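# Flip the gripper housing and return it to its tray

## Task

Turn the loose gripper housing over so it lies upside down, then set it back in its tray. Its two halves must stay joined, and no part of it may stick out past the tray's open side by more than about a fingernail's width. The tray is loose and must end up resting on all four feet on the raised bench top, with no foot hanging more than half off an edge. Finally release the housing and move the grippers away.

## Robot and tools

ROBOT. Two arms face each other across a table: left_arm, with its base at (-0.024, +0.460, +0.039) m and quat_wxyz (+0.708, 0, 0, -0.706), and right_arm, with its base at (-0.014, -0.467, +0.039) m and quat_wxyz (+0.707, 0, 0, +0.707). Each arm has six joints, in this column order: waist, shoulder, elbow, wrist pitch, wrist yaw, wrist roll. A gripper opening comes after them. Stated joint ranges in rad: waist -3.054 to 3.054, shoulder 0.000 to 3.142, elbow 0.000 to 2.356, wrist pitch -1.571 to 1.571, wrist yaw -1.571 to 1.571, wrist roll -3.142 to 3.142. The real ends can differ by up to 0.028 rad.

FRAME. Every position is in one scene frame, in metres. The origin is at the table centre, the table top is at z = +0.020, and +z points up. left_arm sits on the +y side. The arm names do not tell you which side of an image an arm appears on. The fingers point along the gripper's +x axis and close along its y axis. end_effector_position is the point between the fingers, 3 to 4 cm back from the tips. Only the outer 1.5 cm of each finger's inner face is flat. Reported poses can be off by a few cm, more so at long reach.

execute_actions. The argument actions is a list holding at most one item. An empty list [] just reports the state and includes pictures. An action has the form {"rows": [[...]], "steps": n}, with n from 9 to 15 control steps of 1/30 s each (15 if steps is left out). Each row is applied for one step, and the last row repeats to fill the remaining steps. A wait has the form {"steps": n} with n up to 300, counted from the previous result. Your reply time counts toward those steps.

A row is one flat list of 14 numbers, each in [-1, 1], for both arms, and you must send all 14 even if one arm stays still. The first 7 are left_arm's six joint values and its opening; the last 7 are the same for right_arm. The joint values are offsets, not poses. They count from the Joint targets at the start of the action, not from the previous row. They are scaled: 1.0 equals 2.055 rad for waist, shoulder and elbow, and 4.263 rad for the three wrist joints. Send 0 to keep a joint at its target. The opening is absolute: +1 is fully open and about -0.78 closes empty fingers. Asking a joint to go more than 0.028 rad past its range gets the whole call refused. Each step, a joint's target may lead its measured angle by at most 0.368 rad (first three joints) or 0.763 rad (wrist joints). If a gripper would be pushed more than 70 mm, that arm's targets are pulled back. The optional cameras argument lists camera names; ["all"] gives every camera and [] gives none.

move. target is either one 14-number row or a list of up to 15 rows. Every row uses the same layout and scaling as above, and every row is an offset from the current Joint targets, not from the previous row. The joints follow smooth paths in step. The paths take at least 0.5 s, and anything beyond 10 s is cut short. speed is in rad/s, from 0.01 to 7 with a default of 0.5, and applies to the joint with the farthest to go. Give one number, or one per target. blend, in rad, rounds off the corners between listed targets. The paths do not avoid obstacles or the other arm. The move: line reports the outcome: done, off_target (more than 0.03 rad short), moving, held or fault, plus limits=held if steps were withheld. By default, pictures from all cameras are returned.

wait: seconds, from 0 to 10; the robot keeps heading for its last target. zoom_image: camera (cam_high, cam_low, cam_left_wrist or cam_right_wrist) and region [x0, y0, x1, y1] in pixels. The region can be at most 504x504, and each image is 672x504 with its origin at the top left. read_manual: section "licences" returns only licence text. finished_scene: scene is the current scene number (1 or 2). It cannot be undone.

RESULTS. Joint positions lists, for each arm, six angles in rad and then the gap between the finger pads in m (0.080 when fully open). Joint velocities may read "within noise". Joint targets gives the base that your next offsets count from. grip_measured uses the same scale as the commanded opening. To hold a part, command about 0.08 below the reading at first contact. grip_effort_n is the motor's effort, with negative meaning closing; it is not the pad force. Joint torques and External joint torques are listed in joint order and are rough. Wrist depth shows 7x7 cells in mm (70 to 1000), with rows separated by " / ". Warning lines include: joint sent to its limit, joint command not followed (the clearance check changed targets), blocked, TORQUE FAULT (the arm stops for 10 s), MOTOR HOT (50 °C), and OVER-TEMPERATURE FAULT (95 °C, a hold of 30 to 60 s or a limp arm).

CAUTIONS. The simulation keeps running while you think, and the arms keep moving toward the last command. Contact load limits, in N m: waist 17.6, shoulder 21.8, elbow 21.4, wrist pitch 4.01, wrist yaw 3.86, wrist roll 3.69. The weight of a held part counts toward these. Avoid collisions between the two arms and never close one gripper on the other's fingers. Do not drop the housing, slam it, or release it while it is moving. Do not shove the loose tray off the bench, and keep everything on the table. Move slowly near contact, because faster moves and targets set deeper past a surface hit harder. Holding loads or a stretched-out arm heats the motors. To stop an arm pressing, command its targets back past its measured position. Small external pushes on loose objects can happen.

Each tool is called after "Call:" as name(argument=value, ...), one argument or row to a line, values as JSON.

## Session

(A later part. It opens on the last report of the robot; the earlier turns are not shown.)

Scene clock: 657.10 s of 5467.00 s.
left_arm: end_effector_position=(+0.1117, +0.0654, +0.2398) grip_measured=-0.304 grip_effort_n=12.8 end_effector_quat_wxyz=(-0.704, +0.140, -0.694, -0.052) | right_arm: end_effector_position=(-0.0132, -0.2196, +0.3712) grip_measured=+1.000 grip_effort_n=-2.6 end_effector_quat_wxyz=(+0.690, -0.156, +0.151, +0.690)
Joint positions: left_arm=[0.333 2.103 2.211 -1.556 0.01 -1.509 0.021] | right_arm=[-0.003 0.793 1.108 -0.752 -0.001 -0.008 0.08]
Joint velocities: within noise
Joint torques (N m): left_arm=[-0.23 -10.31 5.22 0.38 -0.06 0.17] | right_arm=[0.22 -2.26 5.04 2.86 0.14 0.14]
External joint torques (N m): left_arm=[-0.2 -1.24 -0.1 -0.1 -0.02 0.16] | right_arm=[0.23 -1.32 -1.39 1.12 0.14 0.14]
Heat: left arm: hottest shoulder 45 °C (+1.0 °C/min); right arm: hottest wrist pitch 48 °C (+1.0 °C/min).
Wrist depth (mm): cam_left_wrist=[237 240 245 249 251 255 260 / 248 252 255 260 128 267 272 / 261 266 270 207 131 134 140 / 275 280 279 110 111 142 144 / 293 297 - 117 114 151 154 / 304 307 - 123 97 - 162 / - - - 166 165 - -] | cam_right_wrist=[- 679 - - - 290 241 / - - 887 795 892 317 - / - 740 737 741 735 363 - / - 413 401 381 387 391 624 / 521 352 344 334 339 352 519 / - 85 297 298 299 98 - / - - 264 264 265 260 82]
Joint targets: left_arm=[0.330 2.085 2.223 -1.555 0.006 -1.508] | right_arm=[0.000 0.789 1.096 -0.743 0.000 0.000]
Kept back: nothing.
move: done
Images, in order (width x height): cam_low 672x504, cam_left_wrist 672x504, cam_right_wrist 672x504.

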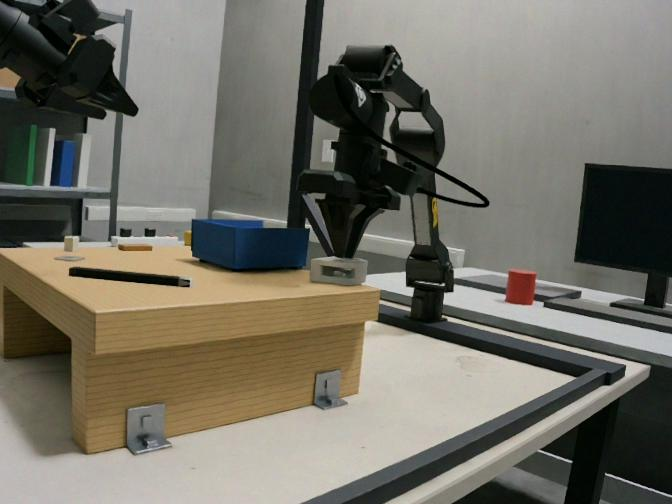

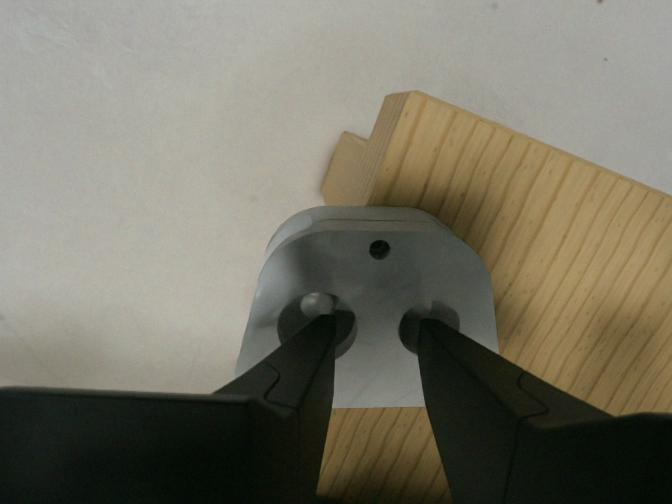

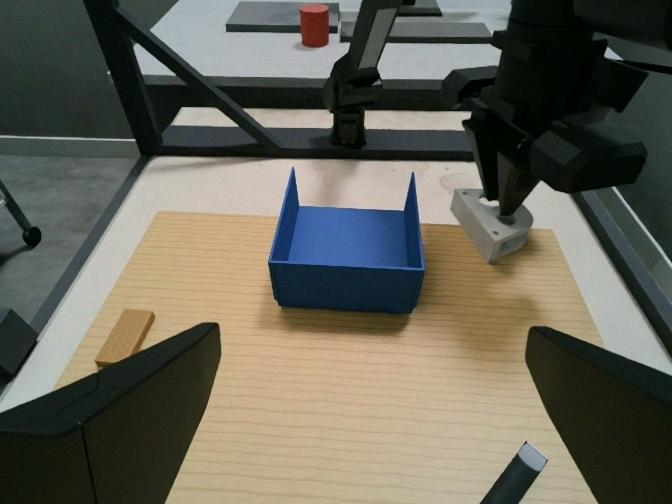

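Call:
move(
  target=[
    [-0.0146, -0.1854, -0.19398, 0.05504, -0.0014, -0.0157, 0.22, 0, 0, 0, 0, 0, 0, 1],
    [-0.01898, -0.51782, -0.61355, 0.2378, -0.0014, -0.0157, 0.22, 0, 0, 0, 0, 0, 0, 1],
    [-0.01898, -0.53399, -0.97674, 0.54582, -0.0014, -0.0157, 0.22, 0, 0, 0, 0, 0, 0, 1],
  ],
  speed=[0.5, 0.8, 0.8],
  blend=0.08,
  cameras=["all"],
)

Scene clock: 677.10 s of 5467.00 s.
left_arm: end_effector_position=(+0.0658, +0.1619, +0.2332) grip_measured=+0.216 grip_effort_n=12.8 end_effector_quat_wxyz=(+0.569, -0.565, +0.427, -0.418) | right_arm: end_effector_position=(-0.0132, -0.2196, +0.3712) grip_measured=+1.000 grip_effort_n=-2.6 end_effector_quat_wxyz=(+0.690, -0.156, +0.151, +0.690)
Joint positions: left_arm=[0.294 0.996 0.223 0.759 0.006 -1.575 0.045] | right_arm=[-0.003 0.793 1.108 -0.752 -0.001 -0.008 0.08]
Joint velocities: within noise
Joint torques (N m): left_arm=[-0.23 -2.83 3.92 2.16 -0.09 -0.07] | right_arm=[0.23 -2.25 5.03 2.86 0.14 0.14]
External joint torques (N m): left_arm=[-0.22 -0.73 -2.19 0.54 -0.09 -0.12] | right_arm=[0.24 -1.34 -1.43 1.11 0.13 0.14]
Heat: left arm: hottest shoulder 47 °C (+3.0 °C/min); right arm: hottest wrist pitch 48 °C (+1.0 °C/min).
Wrist depth (mm): cam_left_wrist=[287 353 - - - - - / 179 178 182 - - - - / 179 178 161 - - - - / 299 177 152 - - - - / 303 176 177 740 853 542 - / - - 90 244 - - - / - - 254 294 - - -] | cam_right_wrist=[- 672 - 696 438 - - / - - 886 797 500 - - / - 744 742 744 679 738 - / - 417 400 383 389 390 629 / 522 351 344 334 340 352 520 / - 85 297 299 298 97 - / - - 264 265 266 259 82]
Joint targets: left_arm=[0.291 0.988 0.215 0.772 0.000 -1.575] | right_arm=[0.000 0.789 1.096 -0.743 0.000 0.000]
Kept back: nothing.
move: done

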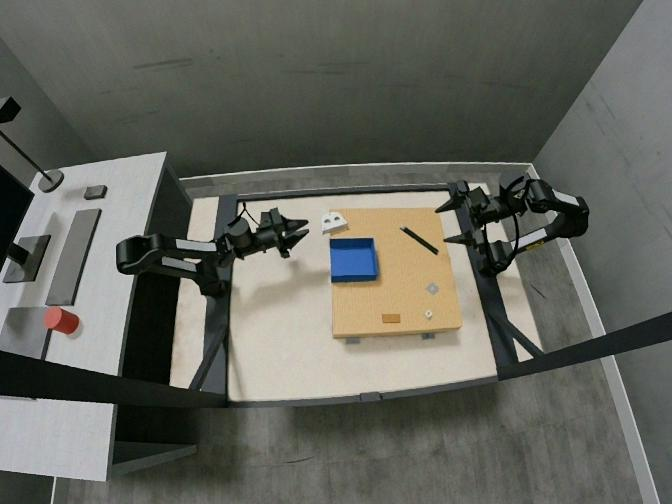

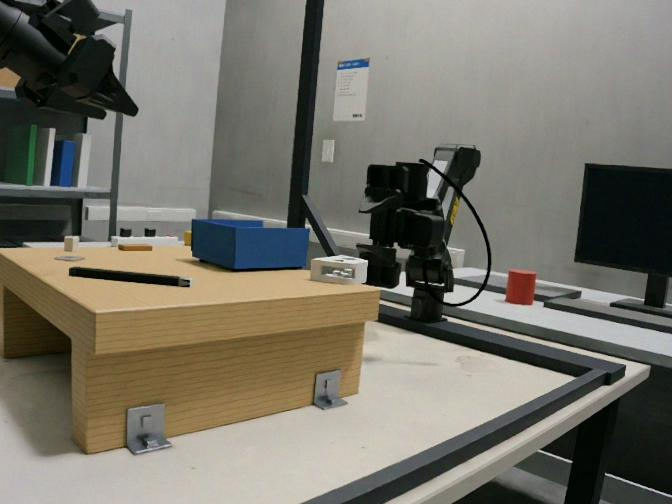

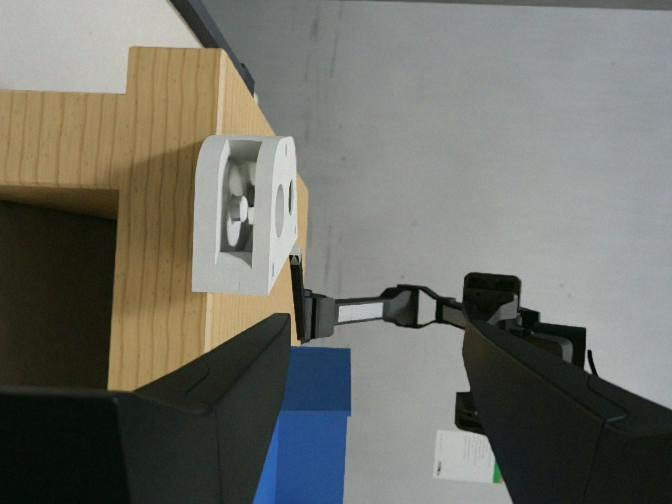

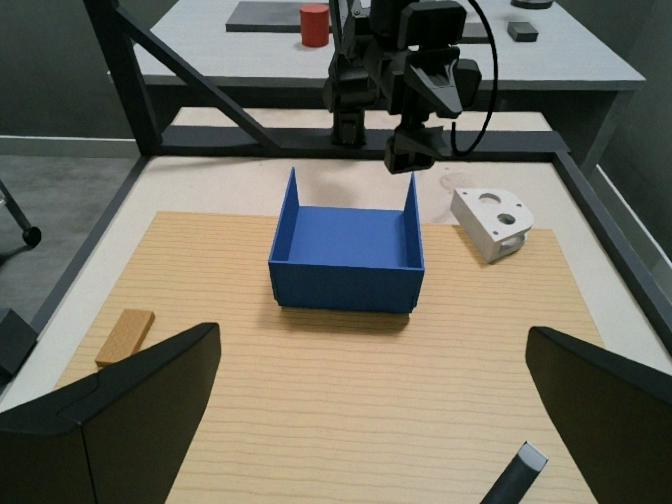

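Call:
zoom_image(
  camera="cam_left_wrist",
  region=[150, 100, 350, 320],
)

Call:
zoom_image(
  camera="cam_high",
  region=[300, 190, 400, 290],
)

Call:
zoom_image(
  camera="cam_right_wrist",
  region=[430, 170, 550, 275],
)

Scaled by 2.291 from the camera's 672x504 image, which has a finer 960x720 frame.

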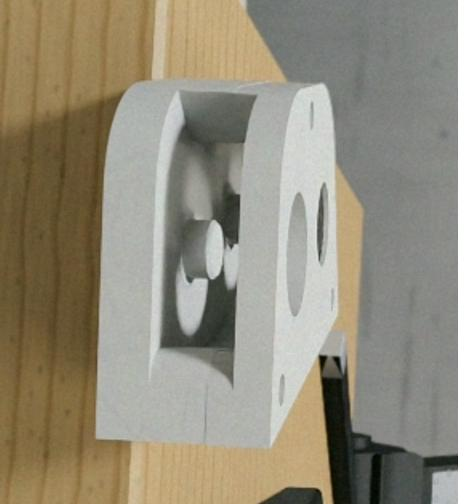

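Scaled by 5.040 from the camera's 672x504 image, which has a finer 960x720 frame.

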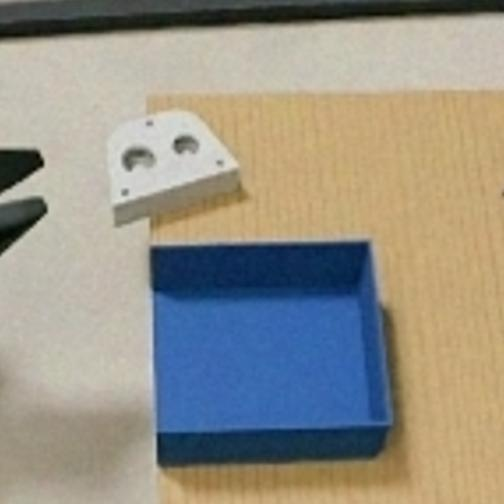

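Scaled by 4.200 from the camera's 672x504 image, which has a finer 960x720 frame.

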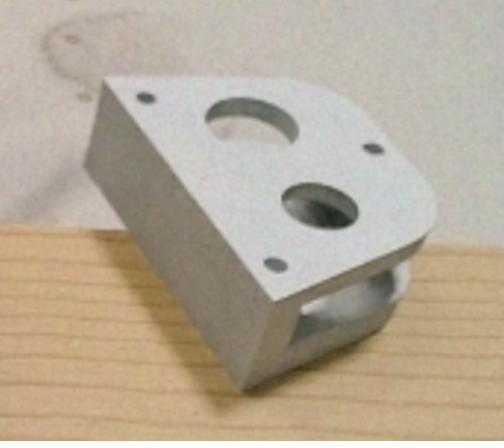

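Call:
move(
  target=[0, 0.18345, -0.0584, 0.11518, 0, 0, 0.22, 0, 0, 0, 0, 0, 0, 1],
  speed=0.5,
  cameras=["cam_low", "cam_left_wrist", "cam_right_wrist"],
)

Call:
zoom_image(
  camera="cam_low",
  region=[300, 210, 440, 310],
)

Scene clock: 680.67 s of 5467.00 s.
left_arm: end_effector_position=(+0.0668, +0.1587, +0.1845) grip_measured=+0.216 grip_effort_n=12.8 end_effector_quat_wxyz=(+0.568, -0.567, +0.425, -0.420) | right_arm: end_effector_position=(-0.0132, -0.2196, +0.3712) grip_measured=+1.000 grip_effort_n=-2.6 end_effector_quat_wxyz=(+0.690, -0.156, +0.151, +0.690)
Joint positions: left_arm=[0.294 1.36 0.101 1.251 0.006 -1.575 0.045] | right_arm=[-0.003 0.793 1.108 -0.752 -0.001 -0.008 0.08]
Joint velocities: within noise
Joint torques (N m): left_arm=[-0.21 -2.14 2.67 2.16 -0.09 -0.06] | right_arm=[0.23 -2.26 5.03 2.86 0.14 0.14]
External joint torques (N m): left_arm=[-0.23 0.73 -1.73 0.53 -0.08 -0.11] | right_arm=[0.24 -1.37 -1.35 1.13 0.14 0.14]
Heat: left arm: hottest shoulder 46 °C (+2.0 °C/min); right arm: hottest wrist pitch 48 °C (+1.0 °C/min).
Wrist depth (mm): cam_left_wrist=[230 305 457 - - - - / 176 176 174 176 - - - / 175 175 173 172 - - - / 240 328 172 171 - - - / 244 327 171 172 870 503 - / - - 90 174 201 - - / - - 171 171 289 - -] | cam_right_wrist=[- 677 - 700 - - - / - - 885 785 474 - - / - 733 736 740 538 731 - / - 417 403 382 390 390 624 / 518 349 340 333 340 352 522 / - 85 298 298 298 97 - / - - 265 265 264 260 82]
Joint targets: left_arm=[0.291 1.365 0.095 1.263 0.000 -1.575] | right_arm=[0.000 0.789 1.096 -0.743 0.000 0.000]
Kept back: nothing.
move: done
Images, in order (width x height): cam_low 672x504, cam_left_wrist 672x504, cam_right_wrist 672x504.

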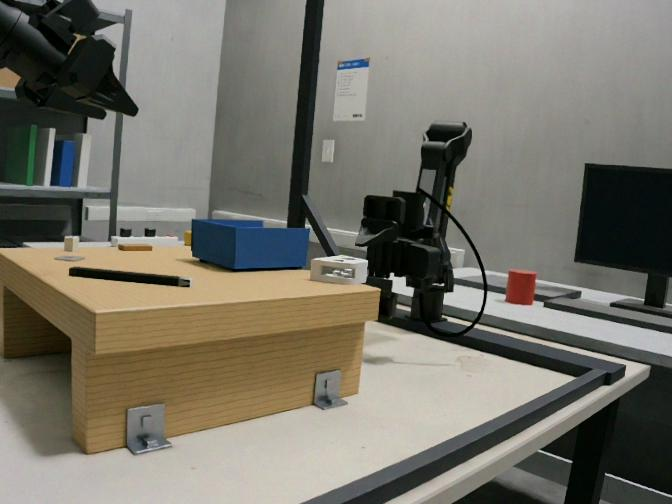

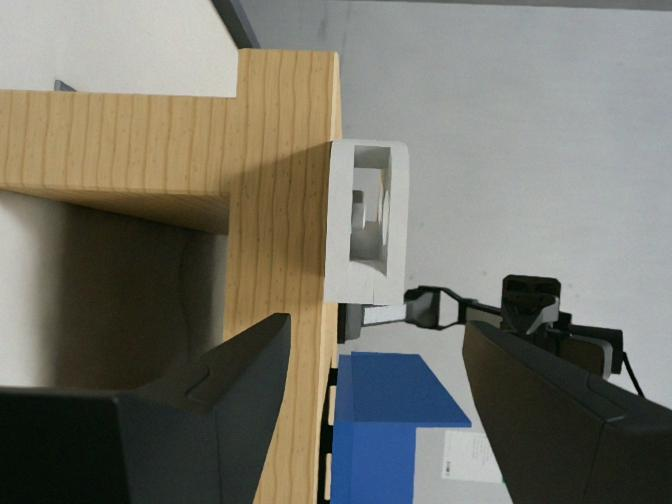

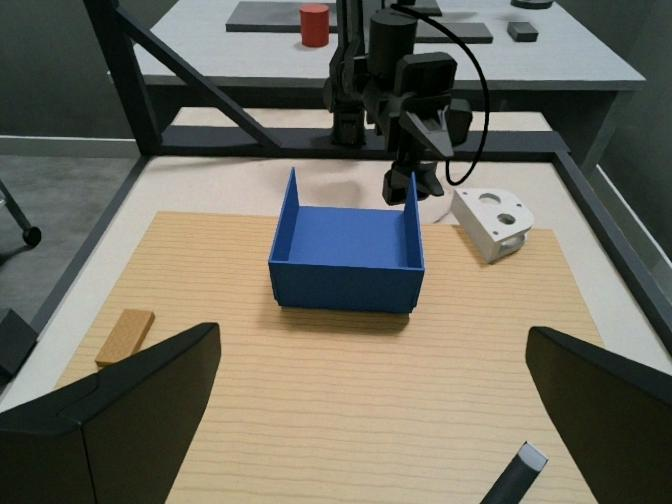

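Scaled by 3.600 from the camera's 672x504 image, which has a finer 960x720 frame.

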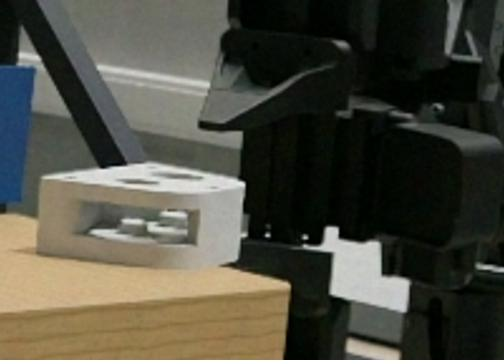

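Call:
move(
  target=[0.00584, 0.07494, 0.06034, 0.01032, 0, 0, 0.22, 0, 0, 0, 0, 0, 0, 1],
  speed=0.2,
  cameras=["cam_low", "cam_left_wrist", "cam_high"],
)

Call:
zoom_image(
  camera="cam_low",
  region=[300, 230, 420, 310],
)

Call:
zoom_image(
  camera="cam_high",
  region=[270, 200, 350, 260],
)

Scene clock: 685.27 s of 5467.00 s.
left_arm: end_effector_position=(+0.0777, +0.1310, +0.1828) grip_measured=+0.216 grip_effort_n=12.8 end_effector_quat_wxyz=(+0.570, -0.567, +0.425, -0.416) | right_arm: end_effector_position=(-0.0132, -0.2196, +0.3712) grip_measured=+1.000 grip_effort_n=-3.0 end_effector_quat_wxyz=(+0.690, -0.156, +0.151, +0.690)
Joint positions: left_arm=[0.301 1.513 0.207 1.294 0.006 -1.575 0.045] | right_arm=[-0.003 0.793 1.108 -0.752 -0.001 -0.008 0.08]
Joint velocities: within noise
Joint torques (N m): left_arm=[0.23 -2.84 4.28 2.15 -0.08 -0.07] | right_arm=[0.23 -2.26 5.04 2.86 0.13 0.14]
External joint torques (N m): left_arm=[0.22 0.85 0.16 0.55 -0.08 -0.12] | right_arm=[0.23 -1.36 -1.35 1.14 0.14 0.14]
Heat: left arm: hottest shoulder 45 °C (+0.0 °C/min); right arm: hottest wrist pitch 48 °C (+1.0 °C/min).
Wrist depth (mm): cam_left_wrist=[227 300 463 - - - - / 147 147 145 - - - - / 147 145 145 144 - - - / 235 294 144 144 - - - / 239 301 144 143 121 474 - / - - 90 143 212 - 501 / - - 91 152 163 - -] | cam_right_wrist=[- 669 - - - - - / - - 880 775 454 - - / - 738 737 743 511 737 - / - 412 401 381 387 391 623 / 518 355 342 333 340 352 523 / - 85 298 299 298 98 - / - - 264 264 265 260 82]
Joint targets: left_arm=[0.304 1.519 0.219 1.307 0.000 -1.575] | right_arm=[0.000 0.789 1.096 -0.743 0.000 0.000]
Kept back: nothing.
move: done
Images, in order (width x height): cam_high 672x504, cam_low 672x504, cam_left_wrist 672x504.

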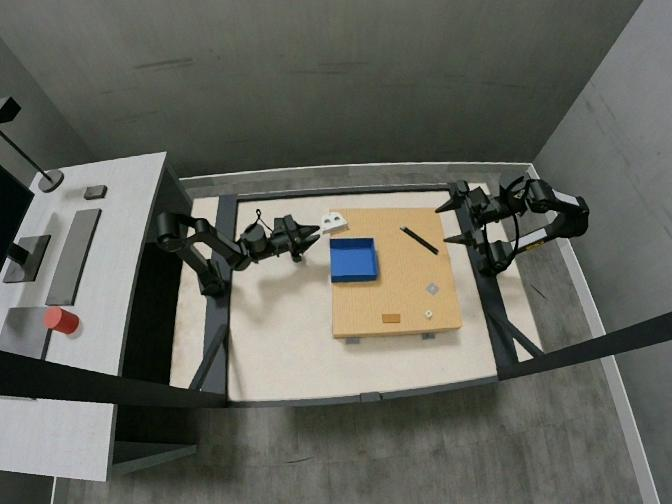

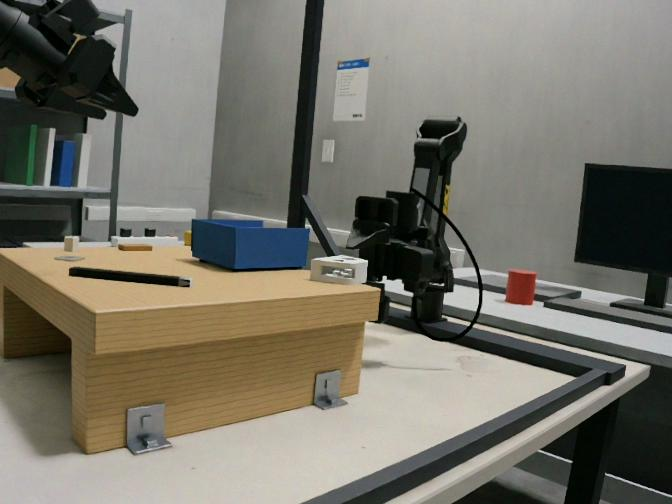

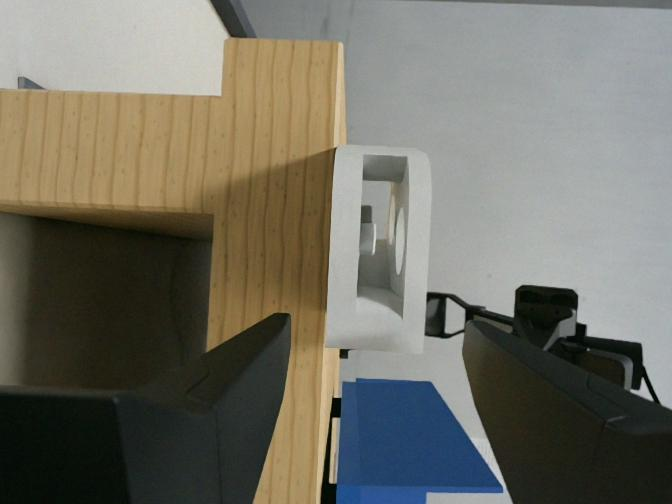

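Scaled by 4.200 from the camera's 672x504 image, which has a finer 960x720 frame.

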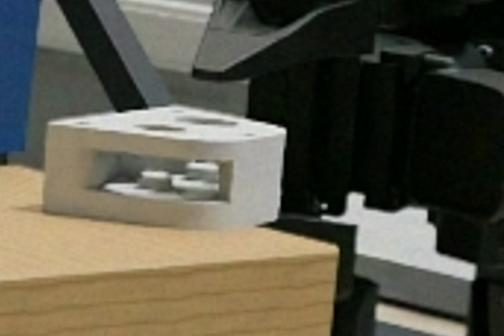

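Scaled by 6.300 from the camera's 672x504 image, which has a finer 960x720 frame.

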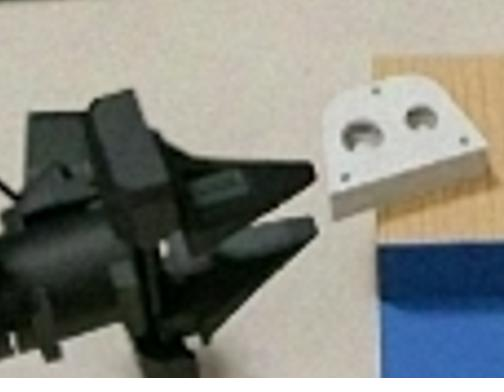

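Call:
move(
  target=[0.001, 0.04282, 0.0436, 0.0001, 0, 0, 0.22, 0, 0, 0, 0, 0, 0, 1],
  speed=0.1,
  cameras=["cam_low", "cam_left_wrist", "cam_right_wrist"],
)

Call:
zoom_image(
  camera="cam_low",
  region=[300, 230, 400, 310],
)

Call:
zoom_image(
  camera="cam_left_wrist",
  region=[230, 250, 530, 470],
)

Scene clock: 688.17 s of 5467.00 s.
left_arm: end_effector_position=(+0.0854, +0.1087, +0.1842) grip_measured=+0.216 grip_effort_n=12.8 end_effector_quat_wxyz=(+0.570, -0.568, +0.423, -0.417) | right_arm: end_effector_position=(-0.0132, -0.2196, +0.3712) grip_measured=+1.000 grip_effort_n=-2.6 end_effector_quat_wxyz=(+0.690, -0.156, +0.151, +0.690)
Joint positions: left_arm=[0.303 1.601 0.297 1.296 0.006 -1.575 0.045] | right_arm=[-0.003 0.793 1.108 -0.752 -0.001 -0.008 0.08]
Joint velocities: within noise
Joint torques (N m): left_arm=[0.24 -3.4 4.25 2.14 -0.09 -0.07] | right_arm=[0.23 -2.26 5.03 2.86 0.13 0.14]
External joint torques (N m): left_arm=[0.26 0.99 0.1 0.53 -0.09 -0.12] | right_arm=[0.22 -1.35 -1.36 1.13 0.14 0.14]
Heat: left arm: hottest shoulder 44 °C (-1.0 °C/min); right arm: hottest wrist pitch 48 °C (+1.0 °C/min).
Wrist depth (mm): cam_left_wrist=[226 299 401 - - - - / - 123 122 124 - - - / 124 123 122 122 - - - / 227 202 122 110 - - - / 238 281 121 121 803 458 - / - - 90 120 215 - 473 / - - 91 160 169 - -] | cam_right_wrist=[- 677 - - 541 - - / - - 886 771 438 - - / - 733 740 736 484 730 - / - 417 401 385 390 392 629 / 521 350 343 332 343 354 523 / - 85 298 298 300 98 - / - - 265 264 264 260 82]
Joint targets: left_arm=[0.305 1.607 0.308 1.307 0.000 -1.575] | right_arm=[0.000 0.789 1.096 -0.743 0.000 0.000]
Kept back: nothing.
move: done
Images, in order (width x height): cam_low 672x504, cam_left_wrist 672x504, cam_right_wrist 672x504.

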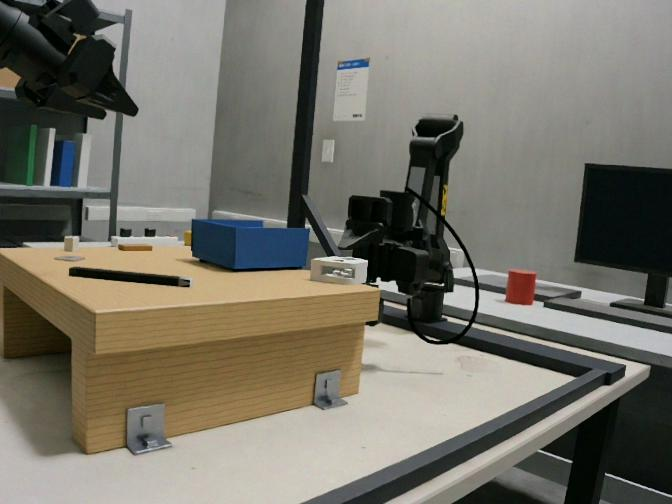

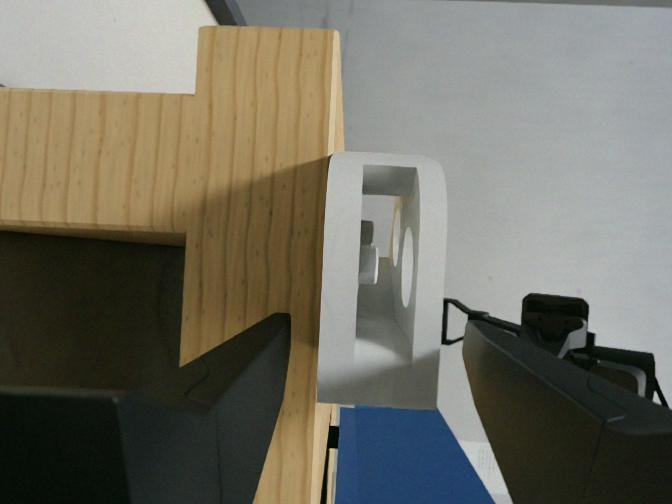

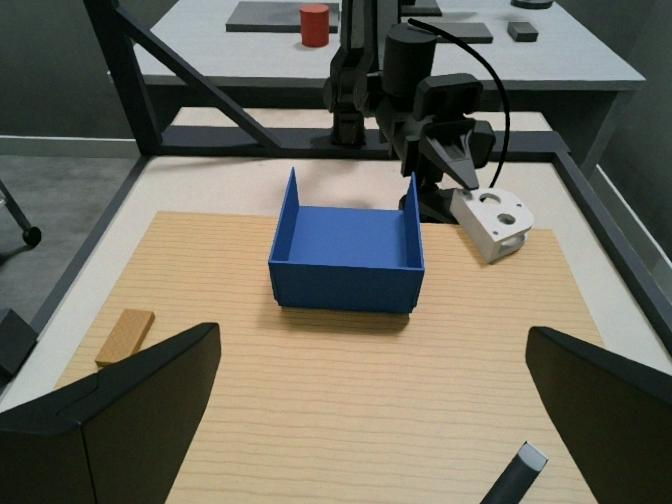

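Scaled by 5.040 from the camera's 672x504 image, which has a finer 960x720 frame.

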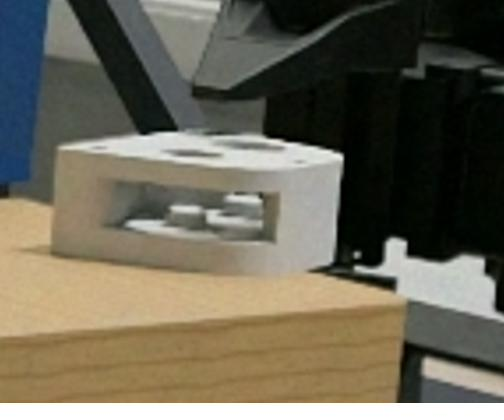

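Scaled by 1.680 from the camera's 672x504 image, which has a finer 960x720 frame.

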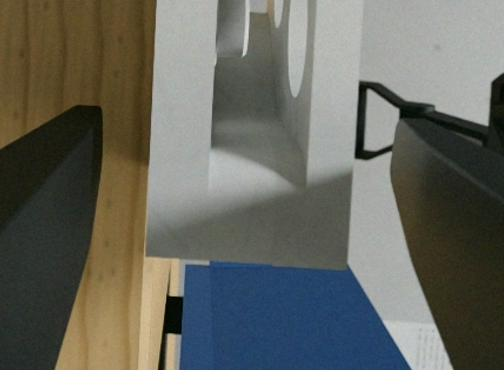

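Call:
zoom_image(
  camera="cam_right_wrist",
  region=[380, 130, 550, 270],
)

Scaled by 2.965 from the camera's 672x504 image, which has a finer 960x720 frame.

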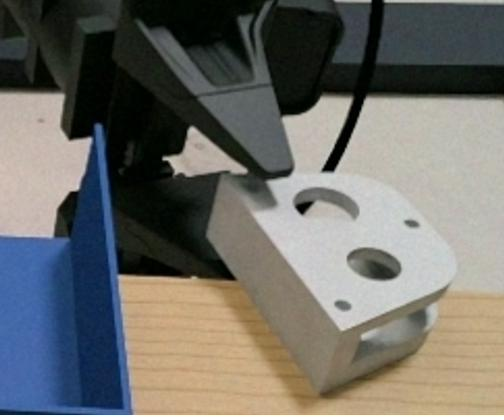

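Call:
move(
  target=[0, 0.01046, 0.01007, 0.0002, 0, 0, 0.22, 0, 0, 0, 0, 0, 0, 1],
  speed=0.06,
  cameras=["cam_left_wrist", "cam_right_wrist"],
)

Call:
zoom_image(
  camera="cam_right_wrist",
  region=[380, 130, 550, 270],
)

Call:
zoom_image(
  camera="cam_left_wrist",
  region=[230, 250, 530, 470],
)

Scene clock: 692.67 s of 5467.00 s.
left_arm: end_effector_position=(+0.0871, +0.1034, +0.1839) grip_measured=+0.216 grip_effort_n=12.8 end_effector_quat_wxyz=(+0.570, -0.568, +0.423, -0.417) | right_arm: end_effector_position=(-0.0132, -0.2196, +0.3712) grip_measured=+1.000 grip_effort_n=-2.6 end_effector_quat_wxyz=(+0.690, -0.156, +0.151, +0.690)
Joint positions: left_arm=[0.303 1.622 0.318 1.296 0.006 -1.575 0.045] | right_arm=[-0.003 0.793 1.108 -0.752 -0.001 -0.008 0.08]
Joint velocities: within noise
Joint torques (N m): left_arm=[0.22 -3.57 4.23 2.14 -0.08 -0.06] | right_arm=[0.22 -2.26 5.04 2.86 0.14 0.15]
External joint torques (N m): left_arm=[0.19 0.99 0.03 0.51 -0.07 -0.11] | right_arm=[0.22 -1.37 -1.32 1.14 0.14 0.14]
Heat: left arm: hottest shoulder 43 °C (-2.0 °C/min); right arm: hottest wrist pitch 48 °C (+1.0 °C/min).
Wrist depth (mm): cam_left_wrist=[227 283 118 - - - - / 119 118 117 123 - - - / 118 118 117 116 - - - / 224 119 117 104 - - - / 239 280 116 115 113 456 - / - - 89 92 - - 477 / - - 115 152 173 - -] | cam_right_wrist=[- 673 - - - - - / - - 874 779 433 - - / - 736 741 736 483 732 - / - 416 401 385 388 390 629 / 516 352 343 333 340 353 521 / - 85 298 298 298 97 - / - - 264 265 264 259 82]
Joint targets: left_arm=[0.305 1.628 0.329 1.308 0.000 -1.575] | right_arm=[0.000 0.789 1.096 -0.743 0.000 0.000]
Kept back: nothing.
move: done
Images, in order (width x height): cam_left_wrist 672x504, cam_right_wrist 672x504.

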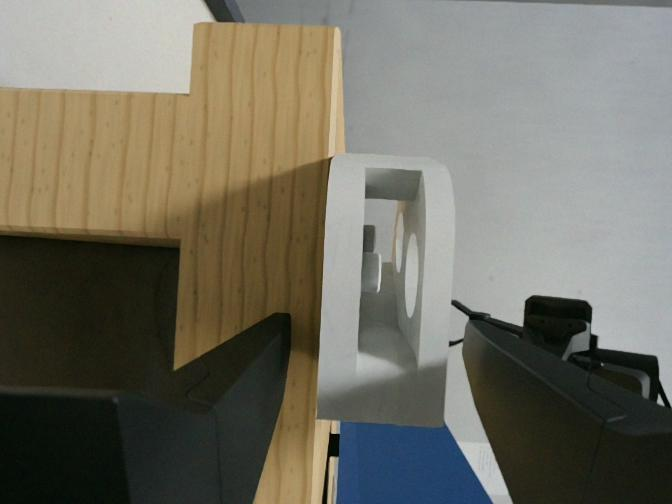

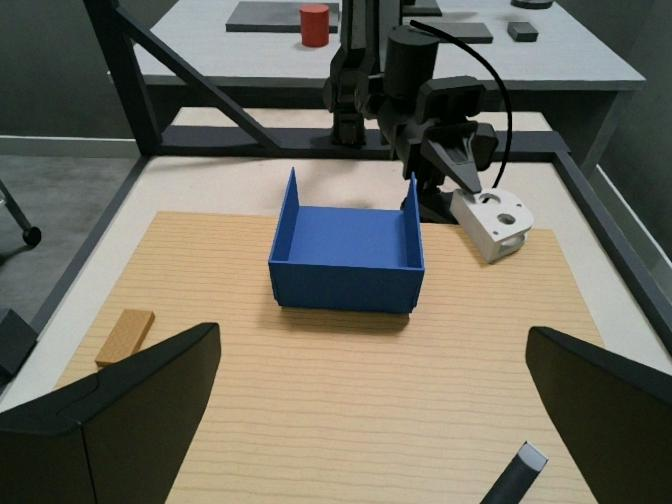

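Scaled by 2.965 from the camera's 672x504 image, which has a finer 960x720 frame.

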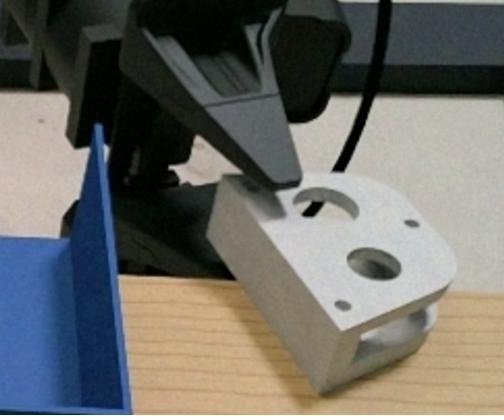

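Scaled by 1.680 from the camera's 672x504 image, which has a finer 960x720 frame.

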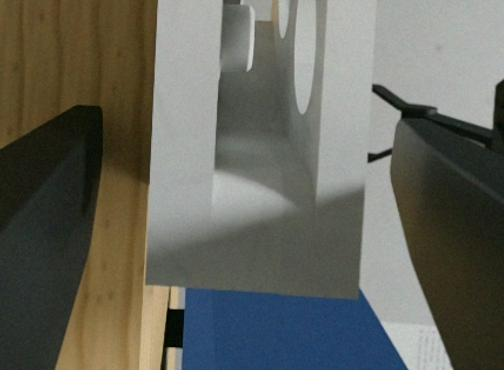

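Call:
move(
  target=[0, 0, 0.0017, 0, 0, 0, 0.22, 0, 0, 0, 0, 0, 0, 1],
  speed=0.05,
  cameras=["cam_left_wrist"],
)

Call:
zoom_image(
  camera="cam_left_wrist",
  region=[230, 250, 530, 470],
)

Scene clock: 694.73 s of 5467.00 s.
left_arm: end_effector_position=(+0.0873, +0.1029, +0.1848) grip_measured=+0.216 grip_effort_n=12.8 end_effector_quat_wxyz=(+0.569, -0.569, +0.422, -0.417) | right_arm: end_effector_position=(-0.0132, -0.2196, +0.3712) grip_measured=+1.000 grip_effort_n=-2.6 end_effector_quat_wxyz=(+0.690, -0.156, +0.151, +0.690)
Joint positions: left_arm=[0.303 1.622 0.32 1.296 0.006 -1.575 0.045] | right_arm=[-0.003 0.793 1.108 -0.752 -0.001 -0.008 0.08]
Joint velocities: within noise
Joint torques (N m): left_arm=[0.22 -3.55 4.33 2.13 -0.09 -0.07] | right_arm=[0.23 -2.26 5.05 2.86 0.14 0.15]
External joint torques (N m): left_arm=[0.2 1.05 0.09 0.5 -0.08 -0.12] | right_arm=[0.22 -1.32 -1.34 1.14 0.14 0.14]
Heat: left arm: hottest shoulder 43 °C (-2.0 °C/min); right arm: hottest wrist pitch 48 °C (+1.0 °C/min).
Wrist depth (mm): cam_left_wrist=[228 287 117 - - - - / 118 118 116 147 - - - / 117 117 116 116 - - - / 227 118 115 91 - - - / 240 271 115 115 91 454 - / - - 89 92 - - 469 / - - 114 162 174 - -] | cam_right_wrist=[- 674 - - 533 - - / - - 886 783 432 - - / - 737 742 731 478 737 - / - 414 404 381 388 391 622 / 517 353 340 333 342 354 524 / - 85 299 299 298 98 - / - - 265 265 265 260 82]
Joint targets: left_arm=[0.305 1.628 0.333 1.308 0.000 -1.575] | right_arm=[0.000 0.789 1.096 -0.743 0.000 0.000]
Kept back: nothing.
move: done
Images, in order (width x height): cam_left_wrist 672x504.

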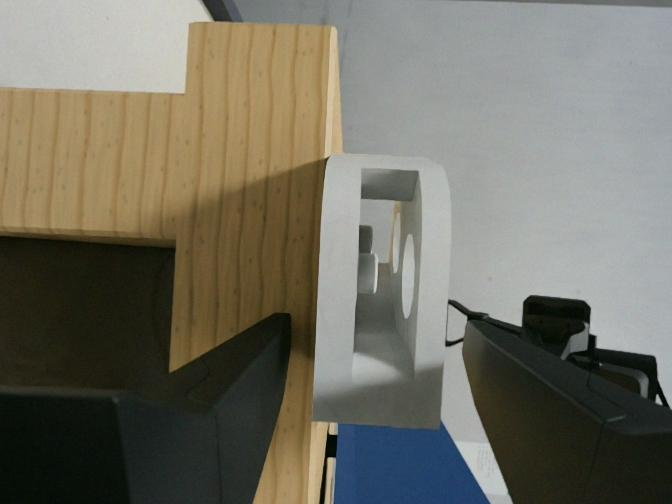

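Scaled by 1.680 from the camera's 672x504 image, which has a finer 960x720 frame.

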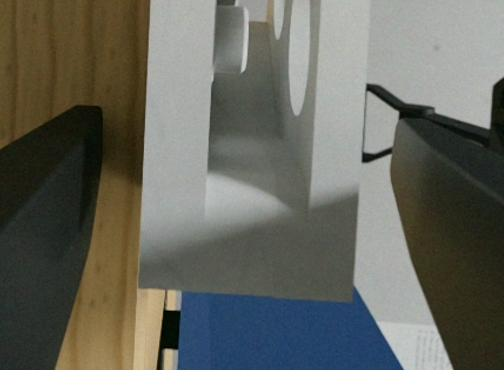

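Call:
move(
  target=[0, 0, 0.0013, 0, 0, 0, -0.05, 0, 0, 0, 0, 0, 0, 1],
  speed=0.05,
  cameras=["cam_left_wrist"],
)

Call:
zoom_image(
  camera="cam_left_wrist",
  region=[230, 250, 530, 470],
)

Scene clock: 696.00 s of 5467.00 s.
left_arm: end_effector_position=(+0.0873, +0.1027, +0.1848) grip_measured=-0.046 grip_effort_n=-22.6 end_effector_quat_wxyz=(+0.569, -0.569, +0.422, -0.417) | right_arm: end_effector_position=(-0.0132, -0.2196, +0.3712) grip_measured=+1.000 grip_effort_n=-3.0 end_effector_quat_wxyz=(+0.690, -0.156, +0.151, +0.690)
Joint positions: left_arm=[0.303 1.623 0.321 1.296 0.006 -1.575 0.033] | right_arm=[-0.003 0.793 1.108 -0.752 -0.001 -0.008 0.08]
Joint velocities: within noise
Joint torques (N m): left_arm=[0.23 -3.63 4.53 2.14 -0.07 -0.07] | right_arm=[0.22 -2.26 5.03 2.86 0.14 0.14]
External joint torques (N m): left_arm=[0.23 0.93 0.32 0.52 -0.08 -0.12] | right_arm=[0.22 -1.35 -1.39 1.13 0.14 0.14]
Heat: left arm: hottest shoulder 43 °C (-2.0 °C/min); right arm: hottest wrist pitch 48 °C (+1.0 °C/min).
Wrist depth (mm): cam_left_wrist=[227 285 117 - - - - / 118 118 117 - - - - / 118 117 116 116 - - - / 225 117 116 91 - - - / 238 269 116 114 92 462 - / - - - 92 - - 452 / - - - 154 163 - -] | cam_right_wrist=[- 674 - - - - - / - - 894 781 438 - - / - 732 735 733 471 730 - / - 414 403 383 391 388 626 / 517 354 340 334 341 355 520 / - 85 298 297 298 98 - / - - 264 265 264 259 82]
Joint targets: left_arm=[0.305 1.628 0.335 1.308 0.000 -1.575] | right_arm=[0.000 0.789 1.096 -0.743 0.000 0.000]
Kept back: nothing.
move: done
Images, in order (width x height): cam_left_wrist 672x504.

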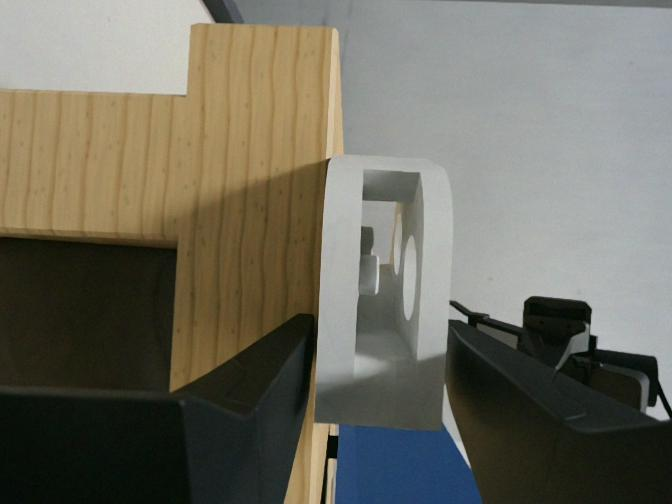

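Scaled by 1.680 from the camera's 672x504 image, which has a finer 960x720 frame.

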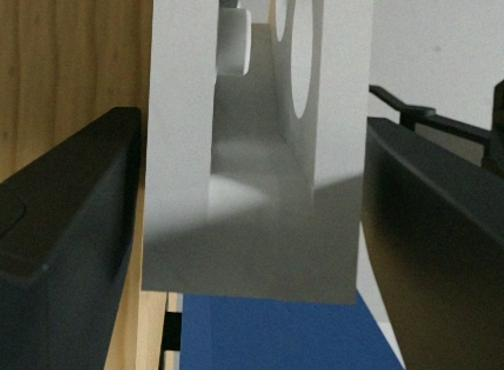

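Call:
execute_actions(
  actions=[
    {"rows": [[0,0,0,0,0,0,-0.06,0,0,0,0,0,0,1],[0,0,0,0,0,0,-0.07,0,0,0,0,0,0,1],[0,0,0,0,0,0,-0.08,0,0,0,0,0,0,1],[0,0,0,0,0,0,-0.09,0,0,0,0,0,0,1],[0,0,0,0,0,0,-0.095,0,0,0,0,0,0,1],[0,0,0,0,0,0,-0.10,0,0,0,0,0,0,1],[0,0,0,0,0,0,-0.105,0,0,0,0,0,0,1],[0,0,0,0,0,0,-0.11,0,0,0,0,0,0,1],[0,0,0,0,0,0,-0.115,0,0,0,0,0,0,1],[0,0,0,0,0,0,-0.12,0,0,0,0,0,0,1],[0,0,0,0,0,0,-0.125,0,0,0,0,0,0,1],[0,0,0,0,0,0,-0.13,0,0,0,0,0,0,1],[0,0,0,0,0,0,-0.135,0,0,0,0,0,0,1],[0,0,0,0,0,0,-0.14,0,0,0,0,0,0,1],[0,0,0,0,0,0,-0.145,0,0,0,0,0,0,1]], "steps": 15},
  ],
  cameras=[],
)

Call:
wait(
  seconds=0.6,
  cameras=["cam_left_wrist", "cam_low"],
)

Call:
zoom_image(
  camera="cam_left_wrist",
  region=[230, 250, 530, 470],
)

Call:
zoom_image(
  camera="cam_low",
  region=[305, 245, 385, 295],
)

Scene clock: 698.57 s of 5467.00 s.
left_arm: end_effector_position=(+0.0873, +0.1026, +0.1846) grip_measured=-0.081 grip_effort_n=-22.6 end_effector_quat_wxyz=(+0.569, -0.569, +0.422, -0.417) end_effector_velocity=(-0.002, +0.000, +0.002) end_effector_angular_velocity=(-0.005, -0.009, -0.010) | right_arm: end_effector_position=(-0.0132, -0.2196, +0.3712) grip_measured=+1.000 grip_effort_n=-2.6 end_effector_quat_wxyz=(+0.690, -0.156, +0.151, +0.690)
Joint positions: left_arm=[0.303 1.623 0.321 1.296 0.006 -1.575 0.031] | right_arm=[-0.003 0.793 1.108 -0.752 -0.001 -0.008 0.08]
Joint velocities: left_arm=[-0.002 -0.002 -0.002 0.007 0.007 0.007 -0.009] | right_arm=[within noise]
Joint torques (N m): left_arm=[0.23 -3.65 4.52 2.14 -0.08 -0.07] | right_arm=[0.24 -2.25 5.04 2.86 0.14 0.14]
External joint torques (N m): left_arm=[0.24 0.9 0.34 0.52 -0.08 -0.12] | right_arm=[0.23 -1.36 -1.34 1.13 0.14 0.14]
Heat: left arm: hottest shoulder 42 °C (-3.0 °C/min); right arm: hottest wrist pitch 48 °C (+0.0 °C/min).
Wrist depth (mm): cam_left_wrist=[228 286 117 - - - - / 118 117 117 - - - - / 117 117 116 116 - - - / 225 117 116 91 - - - / 240 268 115 108 93 460 - / - - - 92 94 - 460 / - - - 163 164 - -] | cam_right_wrist=[- 681 - - - - - / - - 886 779 435 - - / - 740 735 741 472 734 - / - 416 401 382 386 391 626 / 514 351 341 332 340 352 522 / - 85 297 298 297 98 - / - - 264 265 266 259 82]
Joint targets: left_arm=[0.305 1.628 0.335 1.308 0.000 -1.575] | right_arm=[0.000 0.789 1.096 -0.743 0.000 0.000]
Steps of this call (1-71: nothing new was sent; 72-77: this action's first 6). Readings (joint positions of left_arm | right_arm):
72: [0.303 1.623 0.321 1.296 0.006 -1.575] | [-0.003 0.793 1.108 -0.752 -0.001 -0.008]
73: [0.303 1.623 0.321 1.296 0.006 -1.575] | [-0.003 0.793 1.108 -0.752 -0.001 -0.008]
75: [0.303 1.623 0.321 1.296 0.006 -1.575] | [-0.003 0.793 1.108 -0.752 -0.001 -0.008]
77: the state above
No camera images: "cameras" was empty.

Scene clock: 699.47 s of 5467.00 s.
left_arm: end_effector_position=(+0.0874, +0.1026, +0.1848) grip_measured=-0.141 grip_effort_n=-22.6 end_effector_quat_wxyz=(+0.569, -0.569, +0.422, -0.417) | right_arm: end_effector_position=(-0.0132, -0.2196, +0.3712) grip_measured=+1.000 grip_effort_n=-3.0 end_effector_quat_wxyz=(+0.690, -0.156, +0.151, +0.690)
Joint positions: left_arm=[0.303 1.623 0.321 1.296 0.006 -1.575 0.029] | right_arm=[-0.003 0.793 1.108 -0.752 -0.001 -0.008 0.08]
Joint velocities: within noise
Joint torques (N m): left_arm=[0.22 -3.66 4.48 2.14 -0.08 -0.06] | right_arm=[0.22 -2.25 5.04 2.85 0.13 0.14]
External joint torques (N m): left_arm=[0.24 0.9 0.3 0.51 -0.08 -0.11] | right_arm=[0.22 -1.42 -1.31 1.13 0.14 0.14]
Heat: left arm: hottest shoulder 42 °C (-3.0 °C/min); right arm: hottest wrist pitch 48 °C (+0.0 °C/min).
Wrist depth (mm): cam_left_wrist=[228 286 117 - - - - / 120 118 117 128 - - - / 118 117 117 116 - - - / 226 117 116 91 - - - / 239 268 116 108 93 672 - / - - - 92 92 - 454 / - - - 164 165 - -] | cam_right_wrist=[- 675 - - 532 - - / - - 889 774 438 - - / - 736 730 740 473 722 - / - 415 403 380 388 390 619 / 518 353 343 333 341 353 521 / - 85 297 297 298 98 - / - - 265 265 265 260 82]
Joint targets: left_arm=[0.305 1.628 0.335 1.308 0.000 -1.575] | right_arm=[0.000 0.789 1.096 -0.743 0.000 0.000]
Steps of this call (1-9: your previous action's last 9; 10-15: toward your last target; 16-27: nothing new was sent). Readings (joint positions of left_arm | right_arm):
1: [0.303 1.623 0.321 1.296 0.006 -1.575] | [-0.003 0.793 1.108 -0.752 -0.001 -0.008]
2: [0.303 1.623 0.321 1.296 0.006 -1.575] | [-0.003 0.793 1.108 -0.752 -0.001 -0.008]
4: [0.303 1.623 0.321 1.296 0.006 -1.575] | [-0.003 0.793 1.108 -0.752 -0.001 -0.008]
8: [0.303 1.623 0.321 1.296 0.006 -1.575] | [-0.003 0.793 1.108 -0.752 -0.001 -0.008]
27: the state above
All arms were judged still, so your last target was given up. Each gripper or tool keeps its last command.
Images, in order (width x height): cam_low 672x504, cam_left_wrist 672x504.

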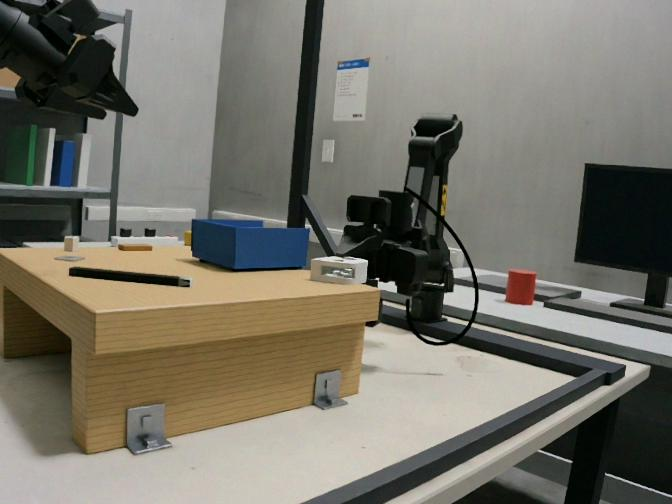

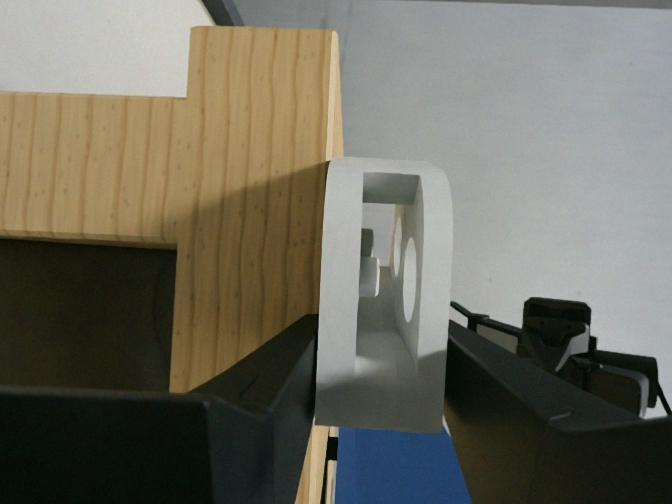

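Scaled by 1.680 from the camera's 672x504 image, which has a finer 960x720 frame.

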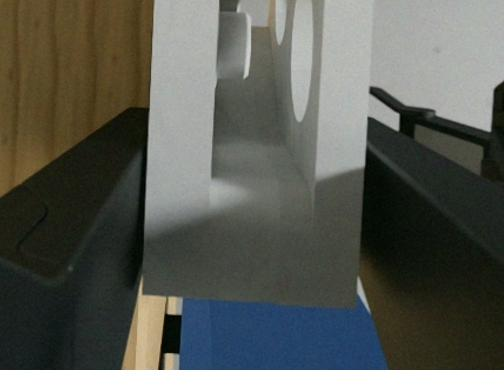

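Scaled by 6.300 from the camera's 672x504 image, which has a finer 960x720 frame.

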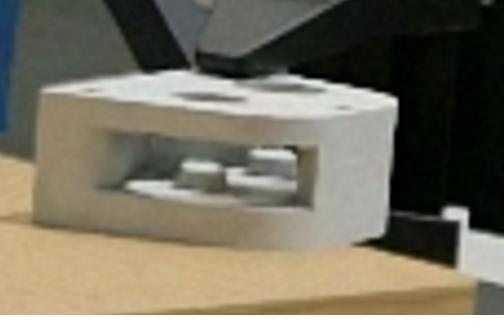

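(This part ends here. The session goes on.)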